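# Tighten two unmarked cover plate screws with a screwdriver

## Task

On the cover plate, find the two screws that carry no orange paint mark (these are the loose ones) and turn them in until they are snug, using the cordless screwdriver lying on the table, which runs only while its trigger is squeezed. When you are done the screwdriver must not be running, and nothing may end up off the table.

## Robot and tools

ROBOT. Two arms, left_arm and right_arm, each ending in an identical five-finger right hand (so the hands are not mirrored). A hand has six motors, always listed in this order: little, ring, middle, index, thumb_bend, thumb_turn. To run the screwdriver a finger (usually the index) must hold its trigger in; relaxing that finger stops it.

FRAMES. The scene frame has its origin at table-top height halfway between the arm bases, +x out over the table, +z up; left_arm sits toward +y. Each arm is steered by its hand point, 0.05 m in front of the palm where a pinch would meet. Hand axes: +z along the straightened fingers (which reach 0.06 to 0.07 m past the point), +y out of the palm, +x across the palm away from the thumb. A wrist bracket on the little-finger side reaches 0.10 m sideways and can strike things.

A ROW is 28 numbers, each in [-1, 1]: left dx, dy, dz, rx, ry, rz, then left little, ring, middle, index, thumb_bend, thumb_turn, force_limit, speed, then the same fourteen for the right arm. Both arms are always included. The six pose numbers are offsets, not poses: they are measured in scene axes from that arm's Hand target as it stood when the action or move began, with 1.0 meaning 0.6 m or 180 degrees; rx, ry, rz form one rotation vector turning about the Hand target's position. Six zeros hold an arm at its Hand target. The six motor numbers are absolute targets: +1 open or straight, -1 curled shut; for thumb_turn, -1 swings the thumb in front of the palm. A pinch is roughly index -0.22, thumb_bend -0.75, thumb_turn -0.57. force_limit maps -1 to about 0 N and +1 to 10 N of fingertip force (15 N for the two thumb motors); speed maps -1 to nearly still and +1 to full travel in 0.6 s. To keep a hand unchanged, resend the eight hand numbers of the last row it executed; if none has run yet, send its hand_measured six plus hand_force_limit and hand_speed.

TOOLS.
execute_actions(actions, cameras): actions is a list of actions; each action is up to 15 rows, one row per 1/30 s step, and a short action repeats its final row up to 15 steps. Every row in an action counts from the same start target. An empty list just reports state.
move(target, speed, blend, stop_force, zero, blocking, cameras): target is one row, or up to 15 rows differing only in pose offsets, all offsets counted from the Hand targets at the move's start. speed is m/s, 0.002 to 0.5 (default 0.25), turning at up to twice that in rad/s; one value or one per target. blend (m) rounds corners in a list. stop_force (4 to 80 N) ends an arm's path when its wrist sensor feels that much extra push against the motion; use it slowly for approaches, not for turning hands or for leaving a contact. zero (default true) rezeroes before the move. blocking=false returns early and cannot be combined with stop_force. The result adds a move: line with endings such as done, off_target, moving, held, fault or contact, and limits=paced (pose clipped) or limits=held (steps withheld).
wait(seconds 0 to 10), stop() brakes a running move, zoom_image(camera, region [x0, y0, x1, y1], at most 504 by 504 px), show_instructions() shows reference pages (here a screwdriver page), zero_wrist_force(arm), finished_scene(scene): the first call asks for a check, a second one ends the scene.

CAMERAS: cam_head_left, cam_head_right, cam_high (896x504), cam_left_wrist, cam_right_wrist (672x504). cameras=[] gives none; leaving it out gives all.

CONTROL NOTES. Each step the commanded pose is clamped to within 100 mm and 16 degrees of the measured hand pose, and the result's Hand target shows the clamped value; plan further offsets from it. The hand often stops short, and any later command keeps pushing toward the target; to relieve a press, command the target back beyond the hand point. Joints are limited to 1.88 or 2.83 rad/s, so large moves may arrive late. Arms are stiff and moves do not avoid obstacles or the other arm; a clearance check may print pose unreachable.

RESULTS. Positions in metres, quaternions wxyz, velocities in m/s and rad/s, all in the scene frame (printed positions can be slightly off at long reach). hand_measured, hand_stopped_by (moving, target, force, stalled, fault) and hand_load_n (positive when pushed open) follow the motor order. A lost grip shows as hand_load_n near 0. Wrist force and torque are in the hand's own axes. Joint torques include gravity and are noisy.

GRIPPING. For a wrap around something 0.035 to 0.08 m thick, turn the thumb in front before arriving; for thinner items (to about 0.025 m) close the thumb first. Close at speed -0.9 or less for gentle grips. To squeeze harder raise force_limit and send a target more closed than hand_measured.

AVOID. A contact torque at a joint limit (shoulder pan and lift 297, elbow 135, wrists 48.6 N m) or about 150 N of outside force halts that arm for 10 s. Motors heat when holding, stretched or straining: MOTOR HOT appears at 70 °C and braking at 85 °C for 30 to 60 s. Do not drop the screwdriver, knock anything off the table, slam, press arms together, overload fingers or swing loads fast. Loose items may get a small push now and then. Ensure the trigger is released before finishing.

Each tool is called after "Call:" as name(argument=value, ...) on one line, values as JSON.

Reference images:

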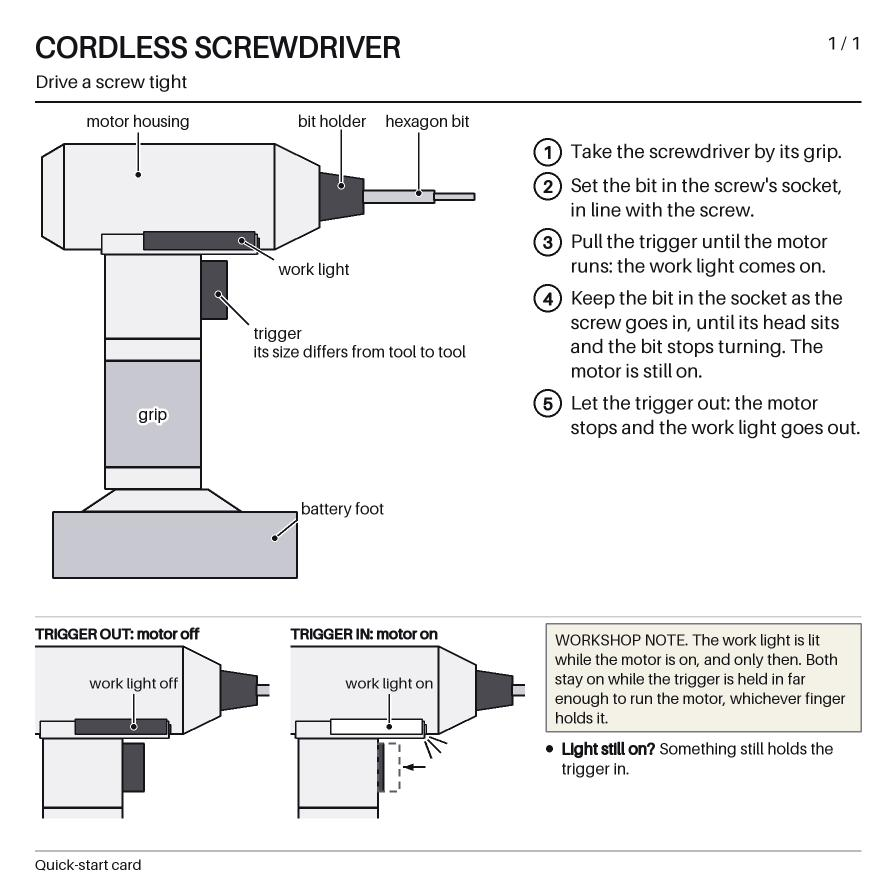

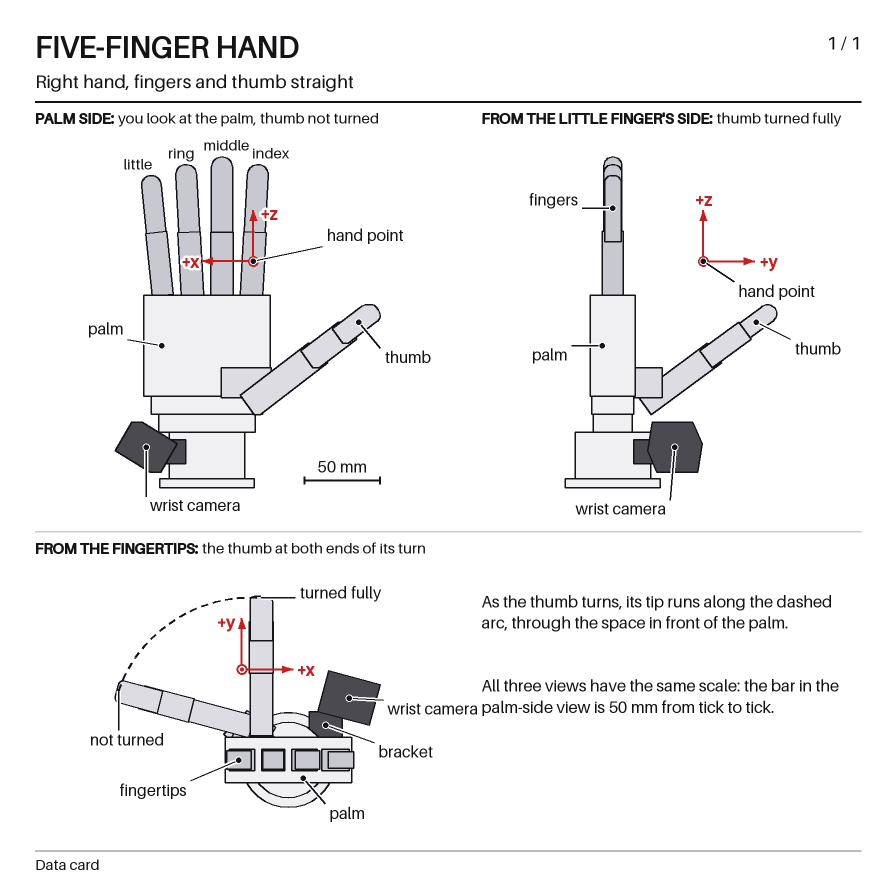

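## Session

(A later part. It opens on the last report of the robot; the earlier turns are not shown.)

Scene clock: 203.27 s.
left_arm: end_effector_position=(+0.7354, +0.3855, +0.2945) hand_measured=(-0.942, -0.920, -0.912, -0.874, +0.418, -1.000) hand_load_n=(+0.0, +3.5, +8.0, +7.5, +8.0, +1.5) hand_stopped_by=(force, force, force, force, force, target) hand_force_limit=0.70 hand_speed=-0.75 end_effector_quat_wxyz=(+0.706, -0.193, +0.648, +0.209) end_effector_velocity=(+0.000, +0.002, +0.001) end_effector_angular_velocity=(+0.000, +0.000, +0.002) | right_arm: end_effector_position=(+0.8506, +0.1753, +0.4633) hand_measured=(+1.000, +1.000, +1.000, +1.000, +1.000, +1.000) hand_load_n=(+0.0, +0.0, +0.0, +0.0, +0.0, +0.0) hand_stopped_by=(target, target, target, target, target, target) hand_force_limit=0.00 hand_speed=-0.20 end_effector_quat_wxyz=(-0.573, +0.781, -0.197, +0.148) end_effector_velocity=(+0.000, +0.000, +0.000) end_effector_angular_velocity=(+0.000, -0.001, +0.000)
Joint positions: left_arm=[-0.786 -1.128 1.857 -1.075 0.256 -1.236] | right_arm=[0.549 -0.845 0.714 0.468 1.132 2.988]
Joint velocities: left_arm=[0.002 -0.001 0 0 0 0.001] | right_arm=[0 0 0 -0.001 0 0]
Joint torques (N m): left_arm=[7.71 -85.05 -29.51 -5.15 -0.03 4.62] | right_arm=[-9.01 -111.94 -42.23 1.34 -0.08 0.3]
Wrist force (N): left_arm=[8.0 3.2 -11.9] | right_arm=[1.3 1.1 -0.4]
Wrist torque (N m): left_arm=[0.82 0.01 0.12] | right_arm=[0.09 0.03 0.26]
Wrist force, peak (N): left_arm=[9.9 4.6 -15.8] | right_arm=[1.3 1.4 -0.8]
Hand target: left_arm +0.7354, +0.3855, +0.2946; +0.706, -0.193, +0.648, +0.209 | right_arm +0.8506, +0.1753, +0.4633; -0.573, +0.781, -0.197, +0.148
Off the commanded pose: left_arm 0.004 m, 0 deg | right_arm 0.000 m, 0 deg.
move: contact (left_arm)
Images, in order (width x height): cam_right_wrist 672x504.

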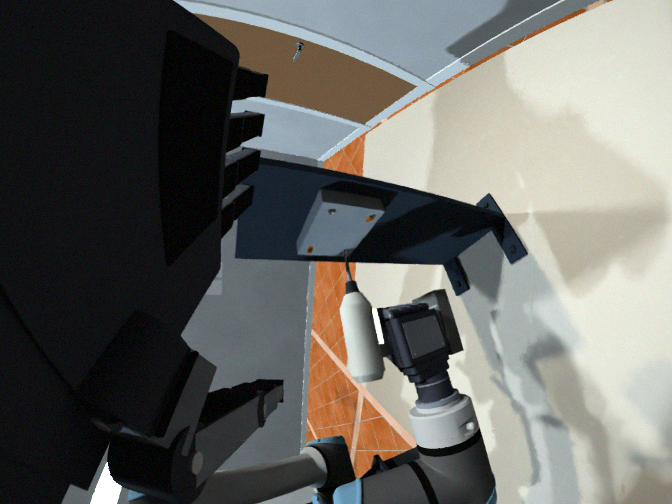

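Call:
move(target=[0.0055,0.0037,0,0,0,0,-0.98,-1,-0.98,-0.98,-0.62,-1,0.7,-0.75,0,0,0,0,0,0,1,1,1,1,1,1,0,-0.2], cameras=[], speed=0.005, stop_force=8)

Call:
move(target=[0.0055,0.0037,0,0,0,0,-0.98,-1,-0.98,-0.98,-0.62,-1,0.7,-0.75,0,0,0,0,0,0,1,1,1,1,1,1,0,-0.2], cameras=["cam_right_wrist"], speed=0.005, stop_force=8)

Call:
zoom_image(camera="cam_right_wrist", region=[328, 240, 368, 270])

Scene clock: 204.57 s.
left_arm: end_effector_position=(+0.7357, +0.3858, +0.2946) hand_measured=(-0.942, -0.920, -0.912, -0.874, +0.418, -1.000) hand_load_n=(+0.0, +2.5, +7.0, +7.5, +9.0, +1.0) hand_stopped_by=(force, force, force, force, force, target) hand_force_limit=0.70 hand_speed=-0.75 end_effector_quat_wxyz=(+0.706, -0.193, +0.648, +0.209) end_effector_velocity=(+0.000, -0.001, +0.000) end_effector_angular_velocity=(+0.000, +0.000, -0.002) | right_arm: end_effector_position=(+0.8506, +0.1753, +0.4633) hand_measured=(+1.000, +1.000, +1.000, +1.000, +1.000, +1.000) hand_load_n=(+0.0, +0.0, +0.0, +0.0, +0.0, +0.0) hand_stopped_by=(target, target, target, target, target, target) hand_force_limit=0.00 hand_speed=-0.20 end_effector_quat_wxyz=(-0.573, +0.781, -0.197, +0.148) end_effector_velocity=(+0.000, +0.000, +0.000) end_effector_angular_velocity=(-0.001, +0.001, +0.000)
Joint positions: left_arm=[-0.786 -1.128 1.856 -1.074 0.256 -1.237] | right_arm=[0.549 -0.845 0.714 0.468 1.132 2.988]
Joint velocities: left_arm=[-0.001 0 0 0 0.001 0] | right_arm=[0 0 0 0.001 0 0]
Joint torques (N m): left_arm=[7.55 -87.39 -30.54 -5.66 1.12 3.69] | right_arm=[-9.1 -111.02 -41.94 1.15 -0.01 0.33]
Wrist force (N): left_arm=[10.7 4.9 -18.8] | right_arm=[0.7 1.3 -0.6]
Wrist torque (N m): left_arm=[1.01 -0.04 0.15] | right_arm=[0.12 0.13 0.21]
Wrist force, peak (N): left_arm=[12.8 5.5 -25.4] | right_arm=[0.9 1.3 -1.2]
Hand target: left_arm +0.7357, +0.3859, +0.2946; +0.706, -0.193, +0.648, +0.209 | right_arm +0.8506, +0.1753, +0.4633; -0.573, +0.781, -0.197, +0.148
Off the commanded pose: left_arm 0.004 m, 0 deg | right_arm 0.000 m, 0 deg.
move: contact (left_arm)
No camera images: "cameras" was empty.

Scene clock: 205.70 s.
left_arm: end_effector_position=(+0.7358, +0.3861, +0.2945) hand_measured=(-0.942, -0.920, -0.912, -0.874, +0.418, -1.000) hand_load_n=(+0.0, +3.0, +8.0, +7.5, +8.5, +1.0) hand_stopped_by=(force, force, force, force, force, target) hand_force_limit=0.70 hand_speed=-0.75 end_effector_quat_wxyz=(+0.706, -0.193, +0.648, +0.210) end_effector_velocity=(+0.000, +0.000, +0.001) end_effector_angular_velocity=(+0.000, -0.001, -0.001) | right_arm: end_effector_position=(+0.8506, +0.1753, +0.4633) hand_measured=(+1.000, +1.000, +1.000, +1.000, +1.000, +1.000) hand_load_n=(+0.0, +0.0, +0.0, +0.0, -0.5, +0.0) hand_stopped_by=(target, target, target, target, target, target) hand_force_limit=0.00 hand_speed=-0.20 end_effector_quat_wxyz=(-0.573, +0.781, -0.197, +0.148) end_effector_velocity=(+0.000, +0.000, +0.001) end_effector_angular_velocity=(+0.000, -0.001, +0.000)
Joint positions: left_arm=[-0.785 -1.128 1.856 -1.073 0.257 -1.237] | right_arm=[0.549 -0.845 0.714 0.468 1.132 2.988]
Joint velocities: left_arm=[0 -0.001 0 0 0.001 0.001] | right_arm=[0 -0.001 0 0 0 0]
Joint torques (N m): left_arm=[-5.43 -89.18 -25.59 -3.87 -0.11 3.65] | right_arm=[-7.31 -111.17 -42.18 1.03 -0.15 0.3]
Wrist force (N): left_arm=[8.0 2.6 -11.8] | right_arm=[1.0 1.0 -0.6]
Wrist torque (N m): left_arm=[0.85 -0.10 -0.63] | right_arm=[0.07 0.09 0.23]
Wrist force, peak (N): left_arm=[13.7 4.7 -29.4] | right_arm=[1.2 1.2 -0.7]
Hand target: left_arm +0.7358, +0.3861, +0.2945; +0.706, -0.193, +0.648, +0.210 | right_arm +0.8506, +0.1753, +0.4633; -0.573, +0.781, -0.197, +0.148
Off the commanded pose: left_arm 0.004 m, 0 deg | right_arm 0.000 m, 0 deg.
move: contact (left_arm)
Images, in order (width x height): cam_right_wrist 672x504.

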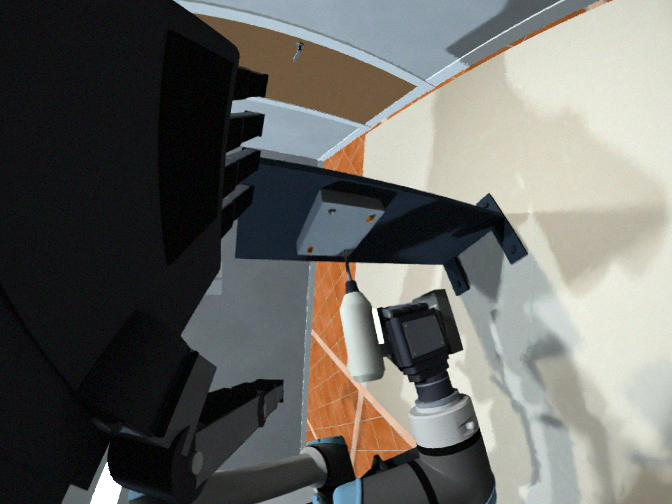

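Scaled by 12.600 from the camera's 672x504 image, which has a finer 960x720 frame.

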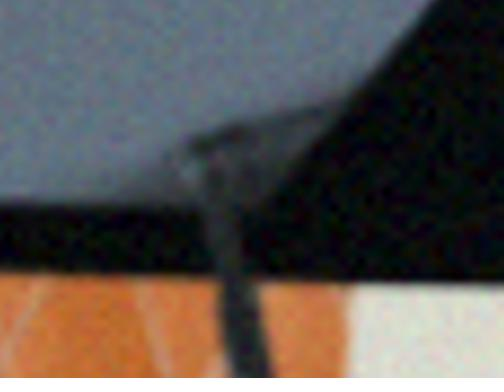

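Call:
move(target=[0.0055,0.0037,0,0,0,0,-0.98,-1,-0.98,-0.98,-0.62,-1,0.7,-0.75,0,0,0,0,0,0,1,1,1,1,1,1,0,-0.2], cameras=[], speed=0.005, stop_force=8)

Call:
wait(seconds=1, cameras=["cam_right_wrist"])

Call:
zoom_image(camera="cam_right_wrist", region=[328, 240, 368, 270])

Scene clock: 206.93 s.
left_arm: end_effector_position=(+0.7359, +0.3863, +0.2945) hand_measured=(-0.942, -0.920, -0.912, -0.874, +0.418, -1.000) hand_load_n=(+0.0, +3.0, +7.5, +7.5, +9.5, +1.0) hand_stopped_by=(force, force, force, force, force, target) hand_force_limit=0.70 hand_speed=-0.75 end_effector_quat_wxyz=(+0.706, -0.193, +0.648, +0.210) end_effector_velocity=(+0.000, +0.000, +0.000) end_effector_angular_velocity=(-0.001, -0.001, +0.000) | right_arm: end_effector_position=(+0.8506, +0.1753, +0.4633) hand_measured=(+1.000, +1.000, +1.000, +1.000, +1.000, +1.000) hand_load_n=(+0.0, +0.0, +0.0, +0.0, +0.0, +0.0) hand_stopped_by=(target, target, target, target, target, target) hand_force_limit=0.00 hand_speed=-0.20 end_effector_quat_wxyz=(-0.573, +0.781, -0.197, +0.148) end_effector_velocity=(+0.000, +0.000, +0.000) end_effector_angular_velocity=(+0.000, +0.001, +0.000)
Joint positions: left_arm=[-0.785 -1.128 1.856 -1.073 0.257 -1.237] | right_arm=[0.549 -0.845 0.714 0.468 1.132 2.988]
Joint velocities: left_arm=[0 -0.001 0 0 0 -0.001] | right_arm=[0 0 0 0 0 0]
Joint torques (N m): left_arm=[-2.3 -91.72 -28.37 -4.5 -0.29 5.43] | right_arm=[-7.66 -111.45 -42.56 1.28 0.07 0.3]
Wrist force (N): left_arm=[11.2 2.5 -16.7] | right_arm=[0.6 1.3 -0.4]
Wrist torque (N m): left_arm=[0.93 0.09 -0.54] | right_arm=[0.11 0.14 0.21]
Wrist force, peak (N): left_arm=[12.6 2.6 -26.1] | right_arm=[1.1 1.7 -0.4]
Hand target: left_arm +0.7359, +0.3863, +0.2945; +0.706, -0.193, +0.648, +0.210 | right_arm +0.8506, +0.1753, +0.4633; -0.573, +0.781, -0.197, +0.148
Off the commanded pose: left_arm 0.004 m, 0 deg | right_arm 0.000 m, 0 deg.
move: contact (left_arm)
No camera images: "cameras" was empty.

Scene clock: 207.93 s.
left_arm: end_effector_position=(+0.7359, +0.3863, +0.2945) hand_measured=(-0.942, -0.920, -0.912, -0.874, +0.418, -1.000) hand_load_n=(+0.0, +3.0, +7.5, +7.0, +9.0, +1.0) hand_stopped_by=(force, force, force, force, force, target) hand_force_limit=0.70 hand_speed=-0.75 end_effector_quat_wxyz=(+0.706, -0.193, +0.648, +0.210) end_effector_velocity=(+0.000, +0.000, +0.000) end_effector_angular_velocity=(+0.001, +0.000, +0.000) | right_arm: end_effector_position=(+0.8506, +0.1753, +0.4633) hand_measured=(+1.000, +1.000, +1.000, +1.000, +1.000, +1.000) hand_load_n=(-0.5, +0.5, +0.0, +0.0, +0.0, +0.0) hand_stopped_by=(target, target, target, target, target, target) hand_force_limit=0.00 hand_speed=-0.20 end_effector_quat_wxyz=(-0.573, +0.781, -0.197, +0.148) end_effector_velocity=(-0.001, +0.000, +0.001) end_effector_angular_velocity=(+0.000, +0.000, +0.000)
Joint positions: left_arm=[-0.785 -1.128 1.856 -1.073 0.257 -1.237] | right_arm=[0.549 -0.845 0.714 0.468 1.132 2.988]
Joint velocities: left_arm=[0 0 0 0 0 0.001] | right_arm=[0 -0.001 0 0.001 0 0]
Joint torques (N m): left_arm=[-5.15 -90.63 -30.99 -4.32 -0.15 4.93] | right_arm=[-7.28 -109.94 -43.15 1.26 0.14 0.27]
Wrist force (N): left_arm=[10.4 3.1 -15.9] | right_arm=[0.9 1.0 -0.3]
Wrist torque (N m): left_arm=[0.94 0.14 -0.57] | right_arm=[0.07 0.09 0.22]
Wrist force, peak (N): left_arm=[10.8 2.9 -16.4] | right_arm=[1.2 1.3 -0.8]
Hand target: left_arm +0.7359, +0.3863, +0.2945; +0.706, -0.193, +0.648, +0.210 | right_arm +0.8506, +0.1753, +0.4633; -0.573, +0.781, -0.197, +0.148
Off the commanded pose: left_arm 0.004 m, 0 deg | right_arm 0.000 m, 0 deg.
wait: 1.00 s; at rest by 0.17 s
Images, in order (width x height): cam_right_wrist 672x504.

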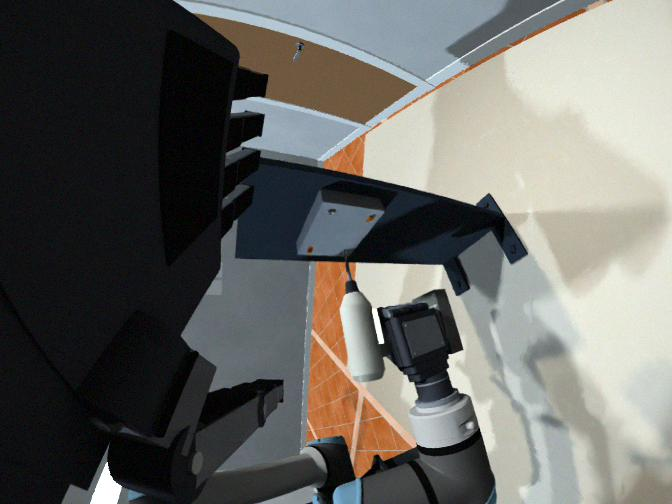

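Scaled by 12.600 from the camera's 672x504 image, which has a finer 960x720 frame.

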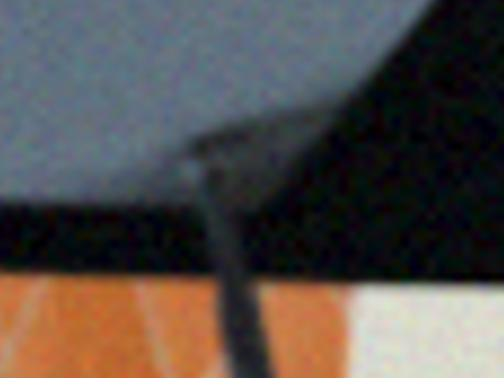

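Call:
move(target=[0.0055,0.0037,0,0,0,0,-0.98,-1,-0.98,-0.98,-0.62,-1,0.7,-0.75,0,0,0,0,0,0,1,1,1,1,1,1,0,-0.2], cameras=[], speed=0.005, stop_force=8)

Call:
wait(seconds=0.5, cameras=[])

Scene clock: 209.17 s.
left_arm: end_effector_position=(+0.7359, +0.3864, +0.2945) hand_measured=(-0.942, -0.920, -0.912, -0.874, +0.418, -1.000) hand_load_n=(+0.0, +2.5, +7.0, +7.5, +10.0, +0.5) hand_stopped_by=(force, force, force, force, force, target) hand_force_limit=0.70 hand_speed=-0.75 end_effector_quat_wxyz=(+0.706, -0.193, +0.648, +0.210) end_effector_velocity=(+0.000, +0.000, +0.001) end_effector_angular_velocity=(+0.002, +0.001, +0.000) | right_arm: end_effector_position=(+0.8506, +0.1753, +0.4633) hand_measured=(+1.000, +1.000, +1.000, +1.000, +1.000, +1.000) hand_load_n=(+0.0, +0.0, +0.0, +0.0, +0.0, +0.0) hand_stopped_by=(target, target, target, target, target, target) hand_force_limit=0.00 hand_speed=-0.20 end_effector_quat_wxyz=(-0.573, +0.781, -0.197, +0.148) end_effector_velocity=(+0.000, +0.000, -0.001) end_effector_angular_velocity=(+0.000, +0.000, +0.000)
Joint positions: left_arm=[-0.785 -1.128 1.856 -1.073 0.257 -1.237] | right_arm=[0.549 -0.845 0.714 0.468 1.132 2.988]
Joint velocities: left_arm=[0 -0.001 0 0.001 0 0.002] | right_arm=[0 0.001 0 0 0 0]
Joint torques (N m): left_arm=[-2.63 -89 -30.6 -5.94 0.05 5.09] | right_arm=[-7.09 -110.05 -43.3 1.2 -0.02 0.4]
Wrist force (N): left_arm=[11.7 2.9 -20.6] | right_arm=[1.3 1.0 -0.8]
Wrist torque (N m): left_arm=[1.02 0.07 -0.53] | right_arm=[0.09 0.03 0.25]
Wrist force, peak (N): left_arm=[13.6 2.6 -29.5] | right_arm=[1.2 1.4 -0.8]
Hand target: left_arm +0.7359, +0.3864, +0.2945; +0.706, -0.193, +0.648, +0.210 | right_arm +0.8506, +0.1753, +0.4633; -0.573, +0.781, -0.197, +0.148
Off the commanded pose: left_arm 0.004 m, 0 deg | right_arm 0.000 m, 0 deg.
move: contact (left_arm)
No camera images: "cameras" was empty.

Scene clock: 209.67 s.
left_arm: end_effector_position=(+0.7359, +0.3864, +0.2945) hand_measured=(-0.942, -0.920, -0.912, -0.874, +0.418, -1.000) hand_load_n=(+0.0, +3.0, +7.0, +7.0, +9.5, +0.5) hand_stopped_by=(force, force, force, force, force, target) hand_force_limit=0.70 hand_speed=-0.75 end_effector_quat_wxyz=(+0.706, -0.193, +0.648, +0.210) end_effector_velocity=(+0.000, +0.000, +0.000) end_effector_angular_velocity=(-0.002, -0.002, -0.001) | right_arm: end_effector_position=(+0.8506, +0.1753, +0.4633) hand_measured=(+1.000, +1.000, +1.000, +1.000, +1.000, +1.000) hand_load_n=(+0.0, +0.0, +0.0, +0.0, +0.0, -0.5) hand_stopped_by=(target, target, target, target, target, target) hand_force_limit=0.00 hand_speed=-0.20 end_effector_quat_wxyz=(-0.573, +0.781, -0.197, +0.148) end_effector_velocity=(+0.000, +0.000, +0.001) end_effector_angular_velocity=(+0.000, -0.001, +0.000)
Joint positions: left_arm=[-0.785 -1.128 1.856 -1.073 0.257 -1.237] | right_arm=[0.549 -0.845 0.714 0.468 1.132 2.988]
Joint velocities: left_arm=[0 0 0 0 0.001 -0.002] | right_arm=[0 -0.001 0 0 0 0]
Joint torques (N m): left_arm=[-1.78 -93.68 -29.6 -5.15 0.02 4.97] | right_arm=[-6.2 -110.07 -43.58 1.14 0.04 0.29]
Wrist force (N): left_arm=[11.9 3.0 -20.5] | right_arm=[0.9 1.2 -0.6]
Wrist torque (N m): left_arm=[1.02 0.07 -0.52] | right_arm=[0.11 0.11 0.23]
Wrist force, peak (N): left_arm=[11.8 3.0 -20.6] | right_arm=[1.1 1.4 -0.8]
Hand target: left_arm +0.7359, +0.3864, +0.2945; +0.706, -0.193, +0.648, +0.210 | right_arm +0.8506, +0.1753, +0.4633; -0.573, +0.781, -0.197, +0.148
Off the commanded pose: left_arm 0.004 m, 0 deg | right_arm 0.000 m, 0 deg.
wait: 0.50 s; at rest by 0.17 s
No camera images: "cameras" was empty.

Stalled. Trigger off, retract and inspect.

Call:
move(target=[0,0,0,0,0,0,-0.98,-1,-0.98,-0.6,-0.62,-1,0.7,-0.75,0,0,0,0,0,0,1,1,1,1,1,1,0,-0.2], cameras=["cam_right_wrist"])

Call:
zoom_image(camera="cam_right_wrist", region=[310, 240, 410, 340])

Call:
move(target=[-0.0207,-0.014,0,0,0,0,-0.98,-1,-0.98,-0.6,-0.62,-1,0.7,-0.75,0.19,0.02,-0.167,0,0,0.1389,1,1,1,1,1,1,0,-0.2], cameras=["cam_right_wrist"], speed=0.15)

Call:
zoom_image(camera="cam_right_wrist", region=[225, 210, 325, 310])

Call:
zoom_image(camera="cam_right_wrist", region=[270, 250, 310, 290])

Call:
zoom_image(camera="cam_right_wrist", region=[280, 258, 300, 273])

Scene clock: 210.77 s.
left_arm: end_effector_position=(+0.7359, +0.3864, +0.2945) hand_measured=(-0.942, -0.920, -0.912, -0.600, +0.418, -1.000) hand_load_n=(+0.0, +4.0, +8.5, +0.0, +8.0, +2.5) hand_stopped_by=(force, force, force, target, force, target) hand_force_limit=0.70 hand_speed=-0.75 end_effector_quat_wxyz=(+0.706, -0.193, +0.648, +0.210) end_effector_velocity=(+0.000, +0.000, +0.000) end_effector_angular_velocity=(+0.001, +0.001, +0.000) | right_arm: end_effector_position=(+0.8506, +0.1753, +0.4633) hand_measured=(+1.000, +1.000, +1.000, +1.000, +1.000, +1.000) hand_load_n=(+0.0, +0.0, +0.0, +0.0, +0.0, +0.0) hand_stopped_by=(target, target, target, target, target, target) hand_force_limit=0.00 hand_speed=-0.20 end_effector_quat_wxyz=(-0.573, +0.781, -0.197, +0.148) end_effector_velocity=(+0.000, +0.000, -0.002) end_effector_angular_velocity=(-0.001, +0.001, +0.000)
Joint positions: left_arm=[-0.785 -1.128 1.856 -1.073 0.257 -1.237] | right_arm=[0.549 -0.845 0.714 0.468 1.132 2.988]
Joint velocities: left_arm=[0 0 0 0 0 0] | right_arm=[0 0.001 0 0 0 0]
Joint torques (N m): left_arm=[-1.98 -84.95 -31.64 -3.66 0.39 1.5] | right_arm=[-6.96 -110.14 -44.14 1.16 -0.04 0.22]
Wrist force (N): left_arm=[5.4 0.4 -5.9] | right_arm=[1.0 1.0 -0.7]
Wrist torque (N m): left_arm=[0.92 -0.08 0.17] | right_arm=[0.09 0.08 0.23]
Wrist force, peak (N): left_arm=[11.3 3.0 -20.7] | right_arm=[1.0 1.5 -0.9]
Hand target: left_arm +0.7359, +0.3864, +0.2945; +0.706, -0.193, +0.648, +0.210 | right_arm +0.8506, +0.1753, +0.4633; -0.573, +0.781, -0.197, +0.148
Off the commanded pose: left_arm 0.000 m, 0 deg | right_arm 0.000 m, 0 deg.
move: done
Images, in order (width x height): cam_right_wrist 672x504.

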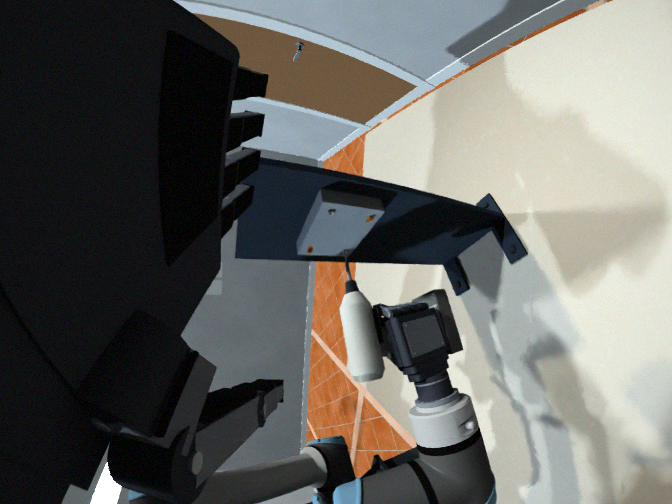

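Scaled by 5.040 from the camera's 672x504 image, which has a finer 960x720 frame.

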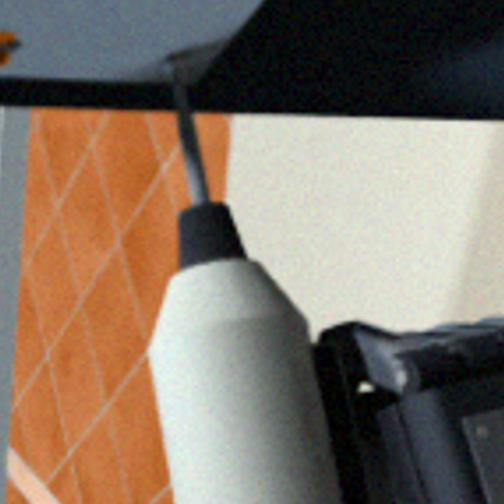

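Scene clock: 212.67 s.
left_arm: end_effector_position=(+0.7234, +0.3780, +0.2945) hand_measured=(-0.942, -0.920, -0.912, -0.600, +0.416, -1.000) hand_load_n=(+0.5, +5.0, +11.5, +0.0, +4.0, +3.0) hand_stopped_by=(force, force, force, target, force, target) hand_force_limit=0.70 hand_speed=-0.75 end_effector_quat_wxyz=(+0.706, -0.193, +0.648, +0.210) end_effector_velocity=(+0.000, +0.000, +0.000) end_effector_angular_velocity=(+0.000, +0.000, +0.000) | right_arm: end_effector_position=(+0.9636, +0.1866, +0.3628) hand_measured=(+1.000, +1.000, +1.000, +1.000, +1.000, +1.000) hand_load_n=(+0.0, -0.5, +0.0, -0.5, +0.0, +0.0) hand_stopped_by=(target, target, target, target, target, target) hand_force_limit=0.00 hand_speed=-0.20 end_effector_quat_wxyz=(-0.626, +0.776, -0.042, +0.055) end_effector_velocity=(+0.000, +0.000, +0.000) end_effector_angular_velocity=(-0.001, +0.000, +0.001)
Joint positions: left_arm=[-0.805 -1.139 1.877 -1.11 0.238 -1.209] | right_arm=[0.434 -0.372 0.037 0.681 0.665 2.831]
Joint velocities: left_arm=[0 0 0 0 0.001 0.001] | right_arm=[0 0 0 0.001 0 -0.001]
Joint torques (N m): left_arm=[7.93 -73.31 -33.88 -1.22 2.34 1.12] | right_arm=[14.98 -126.21 -40.63 0.41 0.56 -2.17]
Wrist force (N): left_arm=[5.7 3.1 -1.5] | right_arm=[1.0 1.6 -0.9]
Wrist torque (N m): left_arm=[0.55 0.09 0.08] | right_arm=[0.19 0.12 0.26]
Wrist force, peak (N): left_arm=[6.1 0.3 -5.5] | right_arm=[1.8 2.5 -0.8]
Hand target: left_arm +0.7235, +0.3780, +0.2945; +0.706, -0.193, +0.648, +0.210 | right_arm +0.9649, +0.1877, +0.3634; -0.592, +0.805, -0.023, +0.021
Off the commanded pose: left_arm 0.000 m, 0 deg | right_arm 0.001 m, 7 deg.
elbow stopped short (right arm): the move would have taken joint 3 (elbow) straighter than the controller allows.
move: off_target (right_arm)
Images, in order (width x height): cam_right_wrist 672x504.

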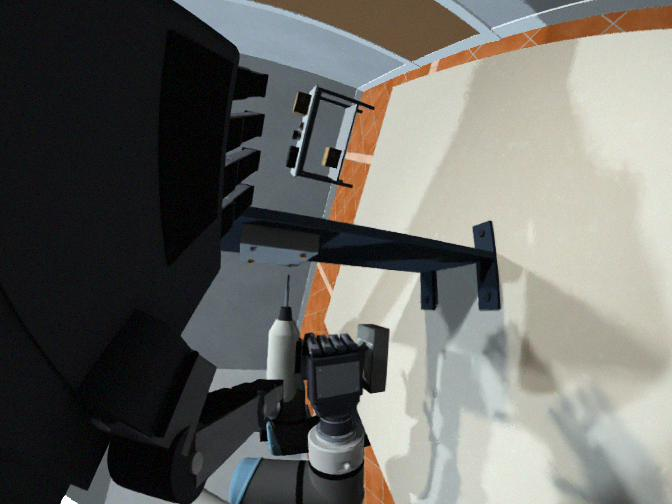

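Scaled by 5.040 from the camera's 672x504 image, which has a finer 960x720 frame.

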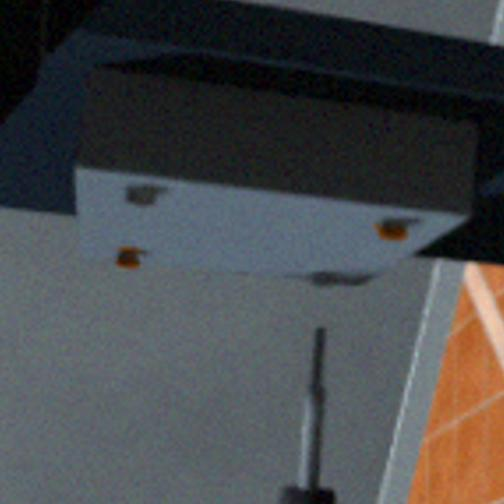

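Scaled by 12.600 from the camera's 672x504 image, which has a finer 960x720 frame.

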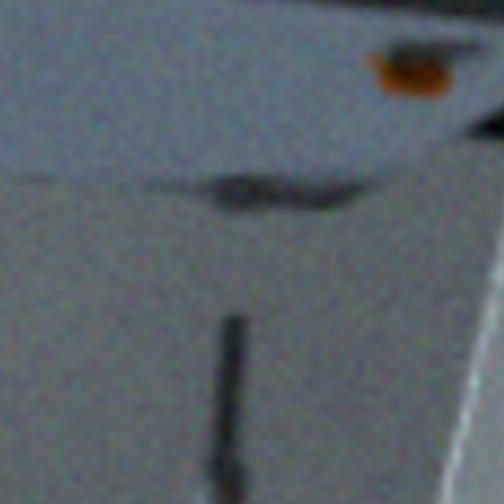

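Scaled by 25.200 from the camera's 672x504 image, which has a finer 960x720 frame.

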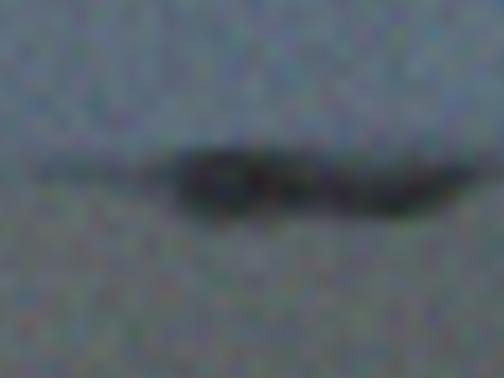

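Call:
move(target=[[-0.039,-0.063,0,0,0,0,-0.98,-1,-0.98,-0.6,-0.62,-1,0.7,-0.75,-0.19,-0.02,0.167,0,0,-0.1389,1,1,1,1,1,1,0,-0.2],[-0.0057,-0.2133,-0.02,0,0,0,-0.98,-1,-0.98,-0.6,-0.62,-1,0.7,-0.75,-0.19,-0.02,0.167,0,0,-0.1389,1,1,1,1,1,1,0,-0.2],[-0.0057,-0.2133,-0.235,0,0,0,-0.98,-1,-0.98,-0.6,-0.62,-1,0.7,-0.75,-0.19,-0.02,0.167,0,0,-0.1389,1,1,1,1,1,1,0,-0.2]], speed=0.2, blend=[0.02,0.02,0])

Call:
zoom_image(camera="cam_high", region=[380, 190, 480, 290])

Call:
zoom_image(camera="cam_head_right", region=[310, 150, 430, 260])

Scene clock: 215.63 s.
left_arm: end_effector_position=(+0.7197, +0.2503, +0.1532) hand_measured=(-0.942, -0.920, -0.912, -0.600, +0.416, -1.000) hand_load_n=(+0.5, +5.0, +11.5, +0.0, +3.5, +3.0) hand_stopped_by=(force, force, force, target, force, target) hand_force_limit=0.70 hand_speed=-0.75 end_effector_quat_wxyz=(+0.706, -0.193, +0.648, +0.210) end_effector_velocity=(+0.000, +0.000, +0.000) end_effector_angular_velocity=(+0.000, +0.000, +0.000) | right_arm: end_effector_position=(+0.8506, +0.1753, +0.4633) hand_measured=(+1.000, +1.000, +1.000, +1.000, +1.000, +1.000) hand_load_n=(+0.0, +0.0, +0.0, +0.0, +0.0, +0.0) hand_stopped_by=(target, target, target, target, target, target) hand_force_limit=0.00 hand_speed=-0.20 end_effector_quat_wxyz=(-0.573, +0.781, -0.197, +0.149) end_effector_velocity=(+0.000, +0.000, +0.000) end_effector_angular_velocity=(+0.000, +0.000, +0.000)
Joint positions: left_arm=[-0.923 -0.891 1.839 -1.632 0.135 -0.892] | right_arm=[0.549 -0.845 0.714 0.468 1.132 2.988]
Joint velocities: left_arm=[0 0 0 0 0 0] | right_arm=[0 0 0 0 0 0]
Joint torques (N m): left_arm=[5.8 -72.24 -18.18 -6.66 3.9 1.44] | right_arm=[-13.57 -114.09 -46.22 -2.4 1.89 -2.2]
Wrist force (N): left_arm=[5.5 2.8 -1.6] | right_arm=[1.0 1.4 -0.6]
Wrist torque (N m): left_arm=[0.49 0.14 0.06] | right_arm=[0.14 0.08 0.24]
Wrist force, peak (N): left_arm=[9.5 2.8 -2.3] | right_arm=[2.4 3.1 -0.3]
Hand target: left_arm +0.7197, +0.2503, +0.1531; +0.706, -0.193, +0.648, +0.210 | right_arm +0.8506, +0.1753, +0.4633; -0.573, +0.781, -0.197, +0.149
Off the commanded pose: left_arm 0.001 m, 0 deg | right_arm 0.001 m, 0 deg.
move: done

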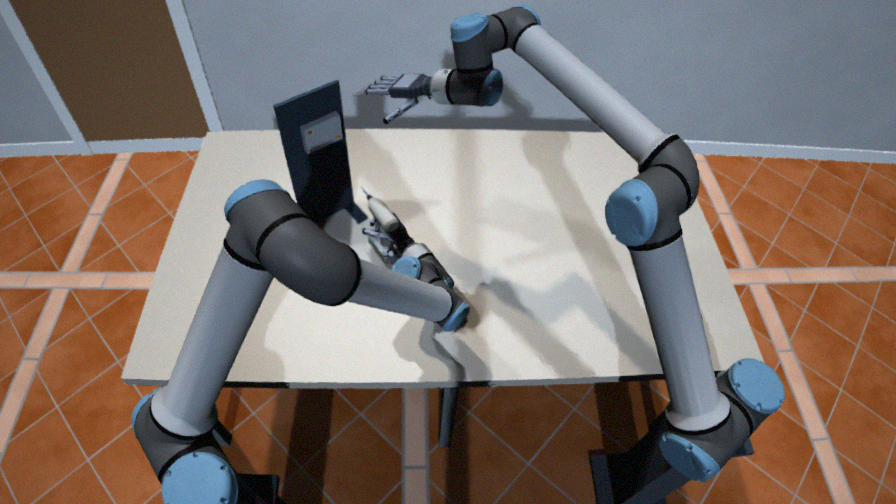

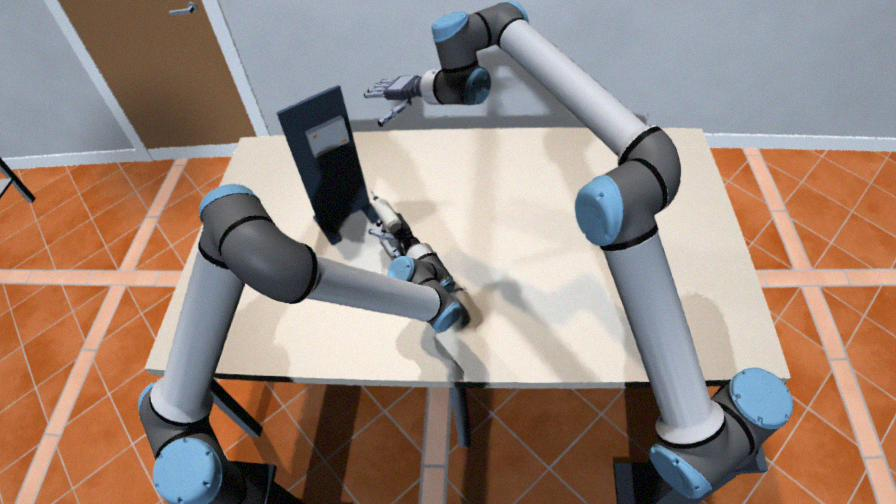

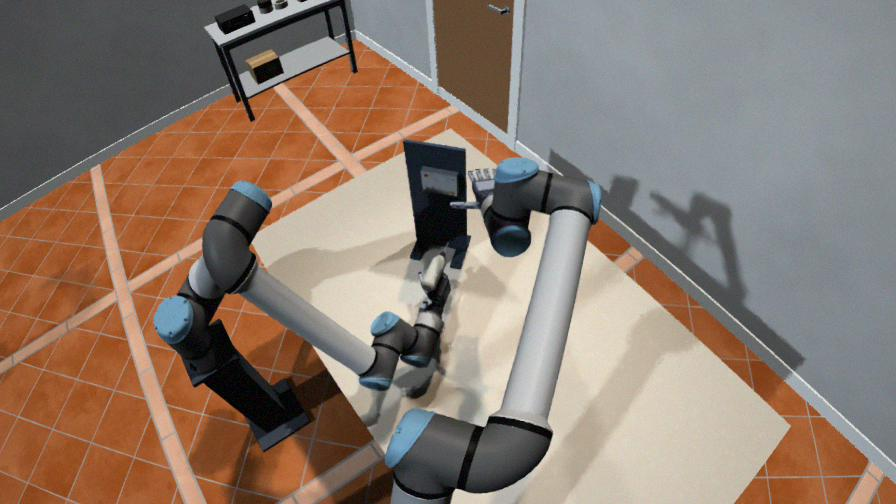

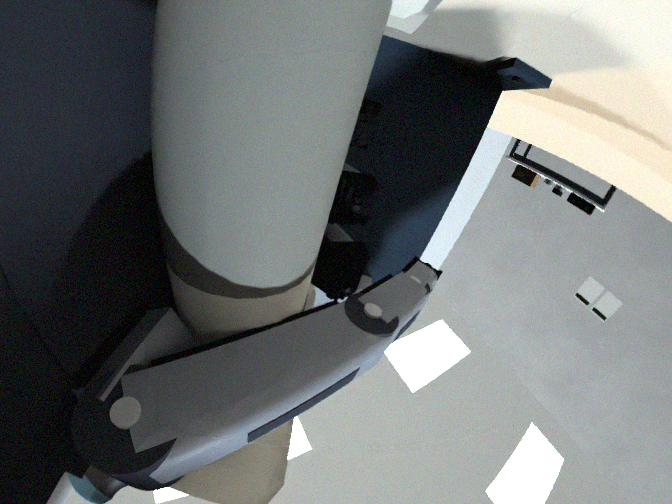

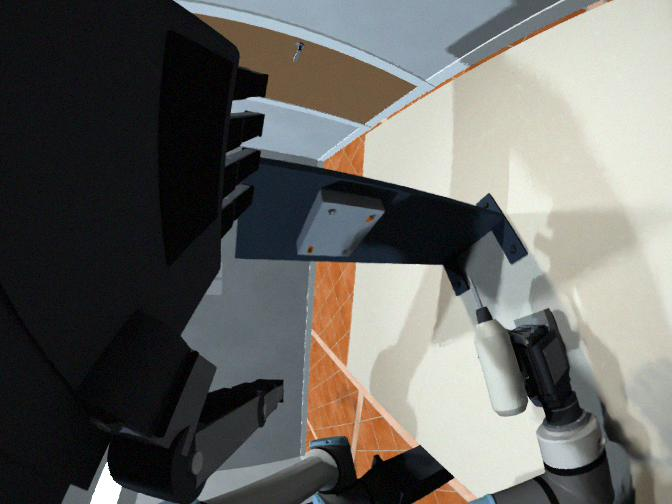

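Scaled by 5.040.

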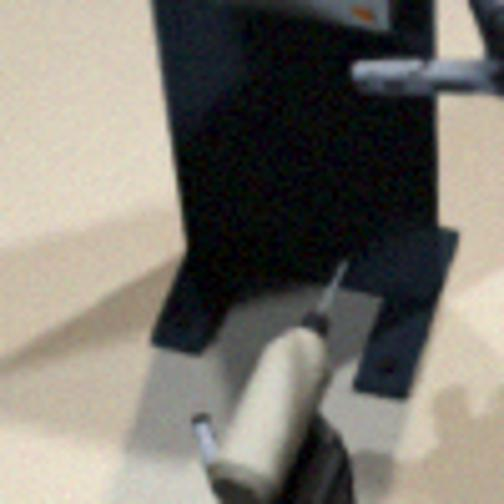

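Scaled by 4.200.

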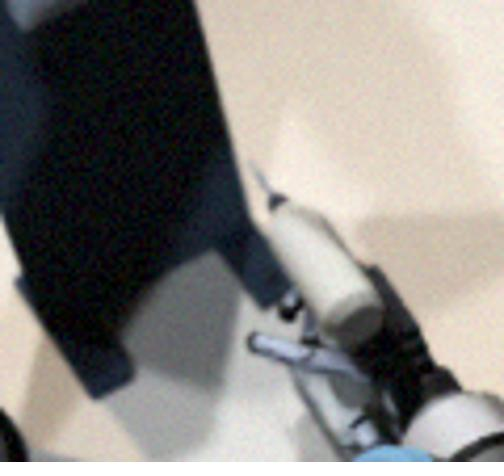

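Call:
move(target=[0,0,-0.055,0,0,0,-0.98,-1,-0.98,-0.6,-0.62,-1,0.7,-0.75,0,0,0,0,0,0,1,1,1,1,1,1,0,-0.2], speed=0.02, stop_force=5, cameras=["cam_head_left","cam_high"])

Scene clock: 218.30 s.
left_arm: end_effector_position=(+0.7197, +0.2504, +0.1317) hand_measured=(-0.942, -0.920, -0.912, -0.600, +0.416, -1.000) hand_load_n=(+0.0, +5.0, +12.0, +0.0, +3.0, +3.0) hand_stopped_by=(force, force, force, target, force, target) hand_force_limit=0.70 hand_speed=-0.75 end_effector_quat_wxyz=(+0.706, -0.193, +0.648, +0.210) end_effector_velocity=(+0.000, +0.000, -0.001) end_effector_angular_velocity=(-0.001, +0.000, +0.000) | right_arm: end_effector_position=(+0.8506, +0.1753, +0.4633) hand_measured=(+1.000, +1.000, +1.000, +1.000, +1.000, +1.000) hand_load_n=(+0.0, +0.0, +0.0, -0.5, +0.0, +0.0) hand_stopped_by=(target, target, target, target, target, target) hand_force_limit=0.00 hand_speed=-0.20 end_effector_quat_wxyz=(-0.573, +0.781, -0.197, +0.149) end_effector_velocity=(+0.000, +0.000, +0.002) end_effector_angular_velocity=(+0.001, -0.002, +0.000)
Joint positions: left_arm=[-0.923 -0.861 1.839 -1.661 0.135 -0.893] | right_arm=[0.549 -0.845 0.714 0.468 1.132 2.988]
Joint velocities: left_arm=[0 0.001 0 0 0 -0.001] | right_arm=[0 -0.001 0 -0.001 0 0]
Joint torques (N m): left_arm=[-8.83 -98.17 -25.55 -0.48 1.16 -0.53] | right_arm=[-12.93 -113.51 -41.83 -0.41 1.61 -2.18]
Wrist force (N): left_arm=[6.1 2.7 -1.8] | right_arm=[0.9 1.4 -0.8]
Wrist torque (N m): left_arm=[0.50 0.05 0.10] | right_arm=[0.15 0.10 0.24]
Wrist force, peak (N): left_arm=[-12.9 4.8 0.8] | right_arm=[1.1 1.5 -0.7]
Hand target: left_arm +0.7197, +0.2504, +0.1317; +0.706, -0.193, +0.648, +0.210 | right_arm +0.8506, +0.1753, +0.4633; -0.573, +0.781, -0.197, +0.149
Off the commanded pose: left_arm 0.012 m, 0 deg | right_arm 0.000 m, 0 deg.
move: contact (left_arm)
Images, in order (width x height): cam_head_left 896x504, cam_high 896x504.

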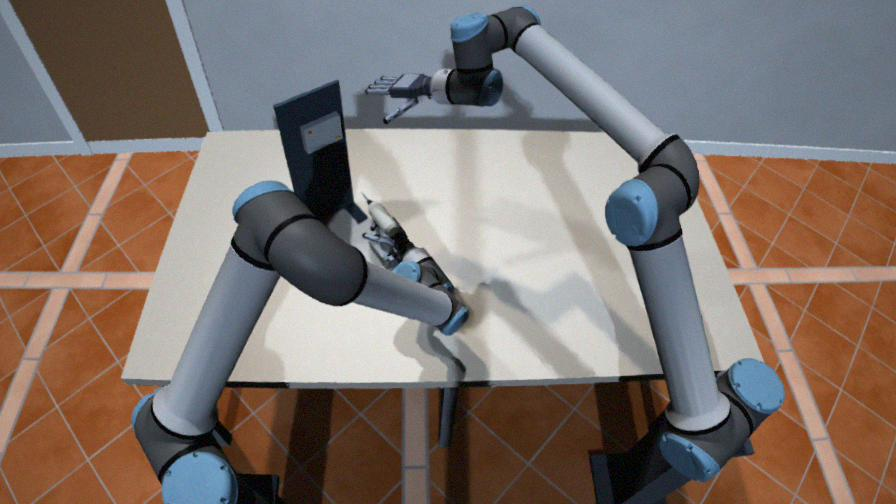

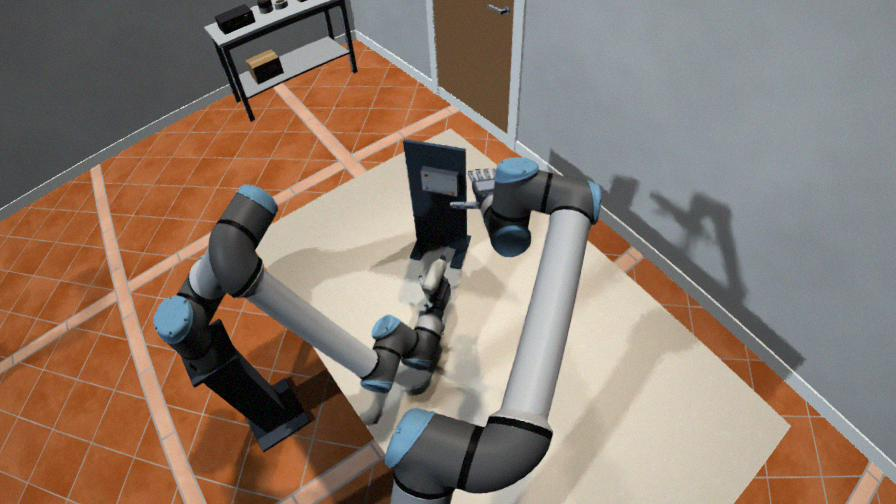

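Call:
zoom_image(camera="cam_head_left", region=[300, 160, 480, 300])

Call:
zoom_image(camera="cam_high", region=[370, 220, 510, 330])

Scaled by 2.800.

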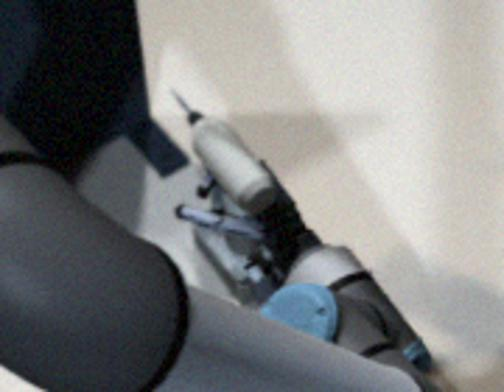

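Scaled by 3.600.

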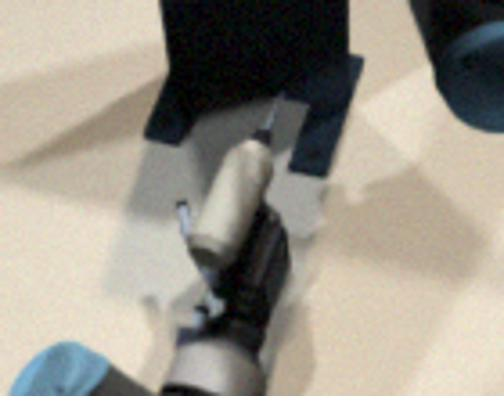

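Call:
move(target=[0,0,-0.02,0,0,0,-0.98,-1,-0.98,-0.6,-0.62,-1,0.7,-0.75,0,0,0,0,0,0,1,1,1,1,1,1,0,-0.2], speed=0.01, stop_force=5, cameras=["cam_left_wrist","cam_right_wrist"])

Scene clock: 219.40 s.
left_arm: end_effector_position=(+0.7197, +0.2504, +0.1314) hand_measured=(-0.942, -0.920, -0.912, -0.600, +0.416, -1.000) hand_load_n=(+0.0, +5.0, +12.0, +0.0, +3.0, +3.0) hand_stopped_by=(force, force, force, target, force, target) hand_force_limit=0.70 hand_speed=-0.75 end_effector_quat_wxyz=(+0.706, -0.193, +0.648, +0.210) end_effector_velocity=(+0.000, -0.001, +0.001) end_effector_angular_velocity=(+0.002, +0.001, -0.001) | right_arm: end_effector_position=(+0.8506, +0.1753, +0.4633) hand_measured=(+1.000, +1.000, +1.000, +1.000, +1.000, +1.000) hand_load_n=(+0.0, +0.0, +0.0, +0.0, +0.0, +0.0) hand_stopped_by=(target, target, target, target, target, target) hand_force_limit=0.00 hand_speed=-0.20 end_effector_quat_wxyz=(-0.573, +0.781, -0.197, +0.149) end_effector_velocity=(+0.000, +0.000, -0.001) end_effector_angular_velocity=(-0.001, +0.001, +0.000)
Joint positions: left_arm=[-0.923 -0.86 1.839 -1.662 0.135 -0.893] | right_arm=[0.549 -0.845 0.714 0.468 1.132 2.988]
Joint velocities: left_arm=[-0.001 -0.001 0 0.001 0 0.002] | right_arm=[0 0.001 0 0 0 0]
Joint torques (N m): left_arm=[-9.27 -94.62 -24.83 -0.1 0.71 1.18] | right_arm=[-13.09 -113 -39.37 0.56 1.4 -2.19]
Wrist force (N): left_arm=[1.7 1.9 -0.9] | right_arm=[0.8 1.3 -0.7]
Wrist torque (N m): left_arm=[0.41 0.09 -0.27] | right_arm=[0.13 0.11 0.22]
Wrist force, peak (N): left_arm=[-11.0 6.5 -0.1] | right_arm=[1.3 1.5 -0.6]
Hand target: left_arm +0.7197, +0.2504, +0.1314; +0.706, -0.193, +0.648, +0.210 | right_arm +0.8506, +0.1753, +0.4633; -0.573, +0.781, -0.197, +0.149
Off the commanded pose: left_arm 0.012 m, 0 deg | right_arm 0.000 m, 0 deg.
move: contact (left_arm)
Images, in order (width x height): cam_left_wrist 672x504, cam_right_wrist 672x504.

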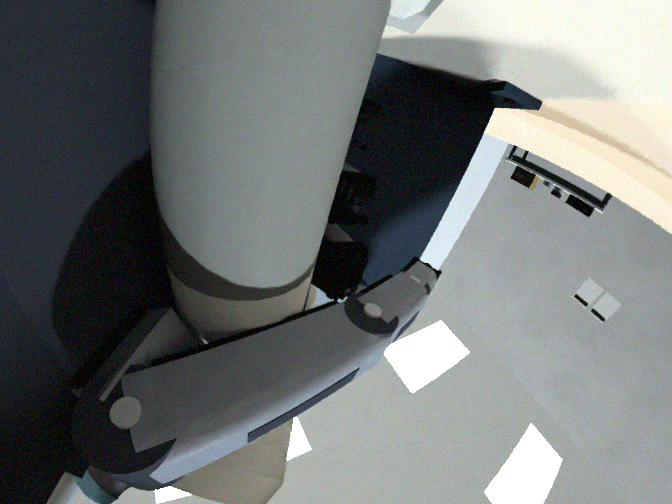

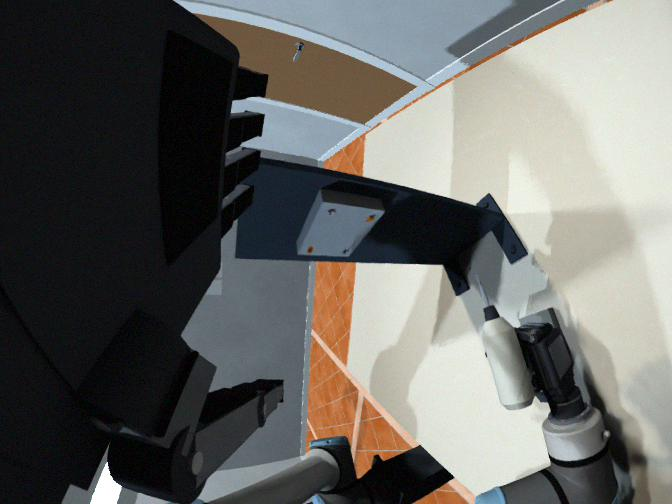

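Call:
zoom_image(camera="cam_right_wrist", region=[430, 250, 630, 450])

Call:
zoom_image(camera="cam_left_wrist", region=[300, 0, 550, 310])

Scaled by 2.520 from the camera's 672x504 image, which has a finer 960x720 frame.

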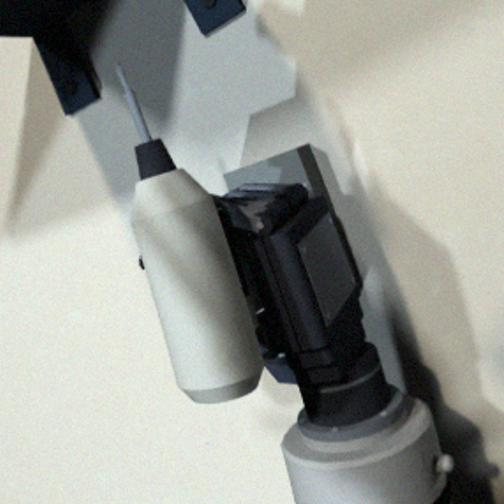

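Scaled by 1.626 from the camera's 672x504 image, which has a finer 960x720 frame.

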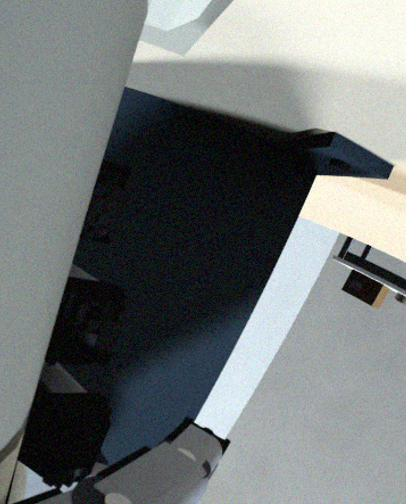

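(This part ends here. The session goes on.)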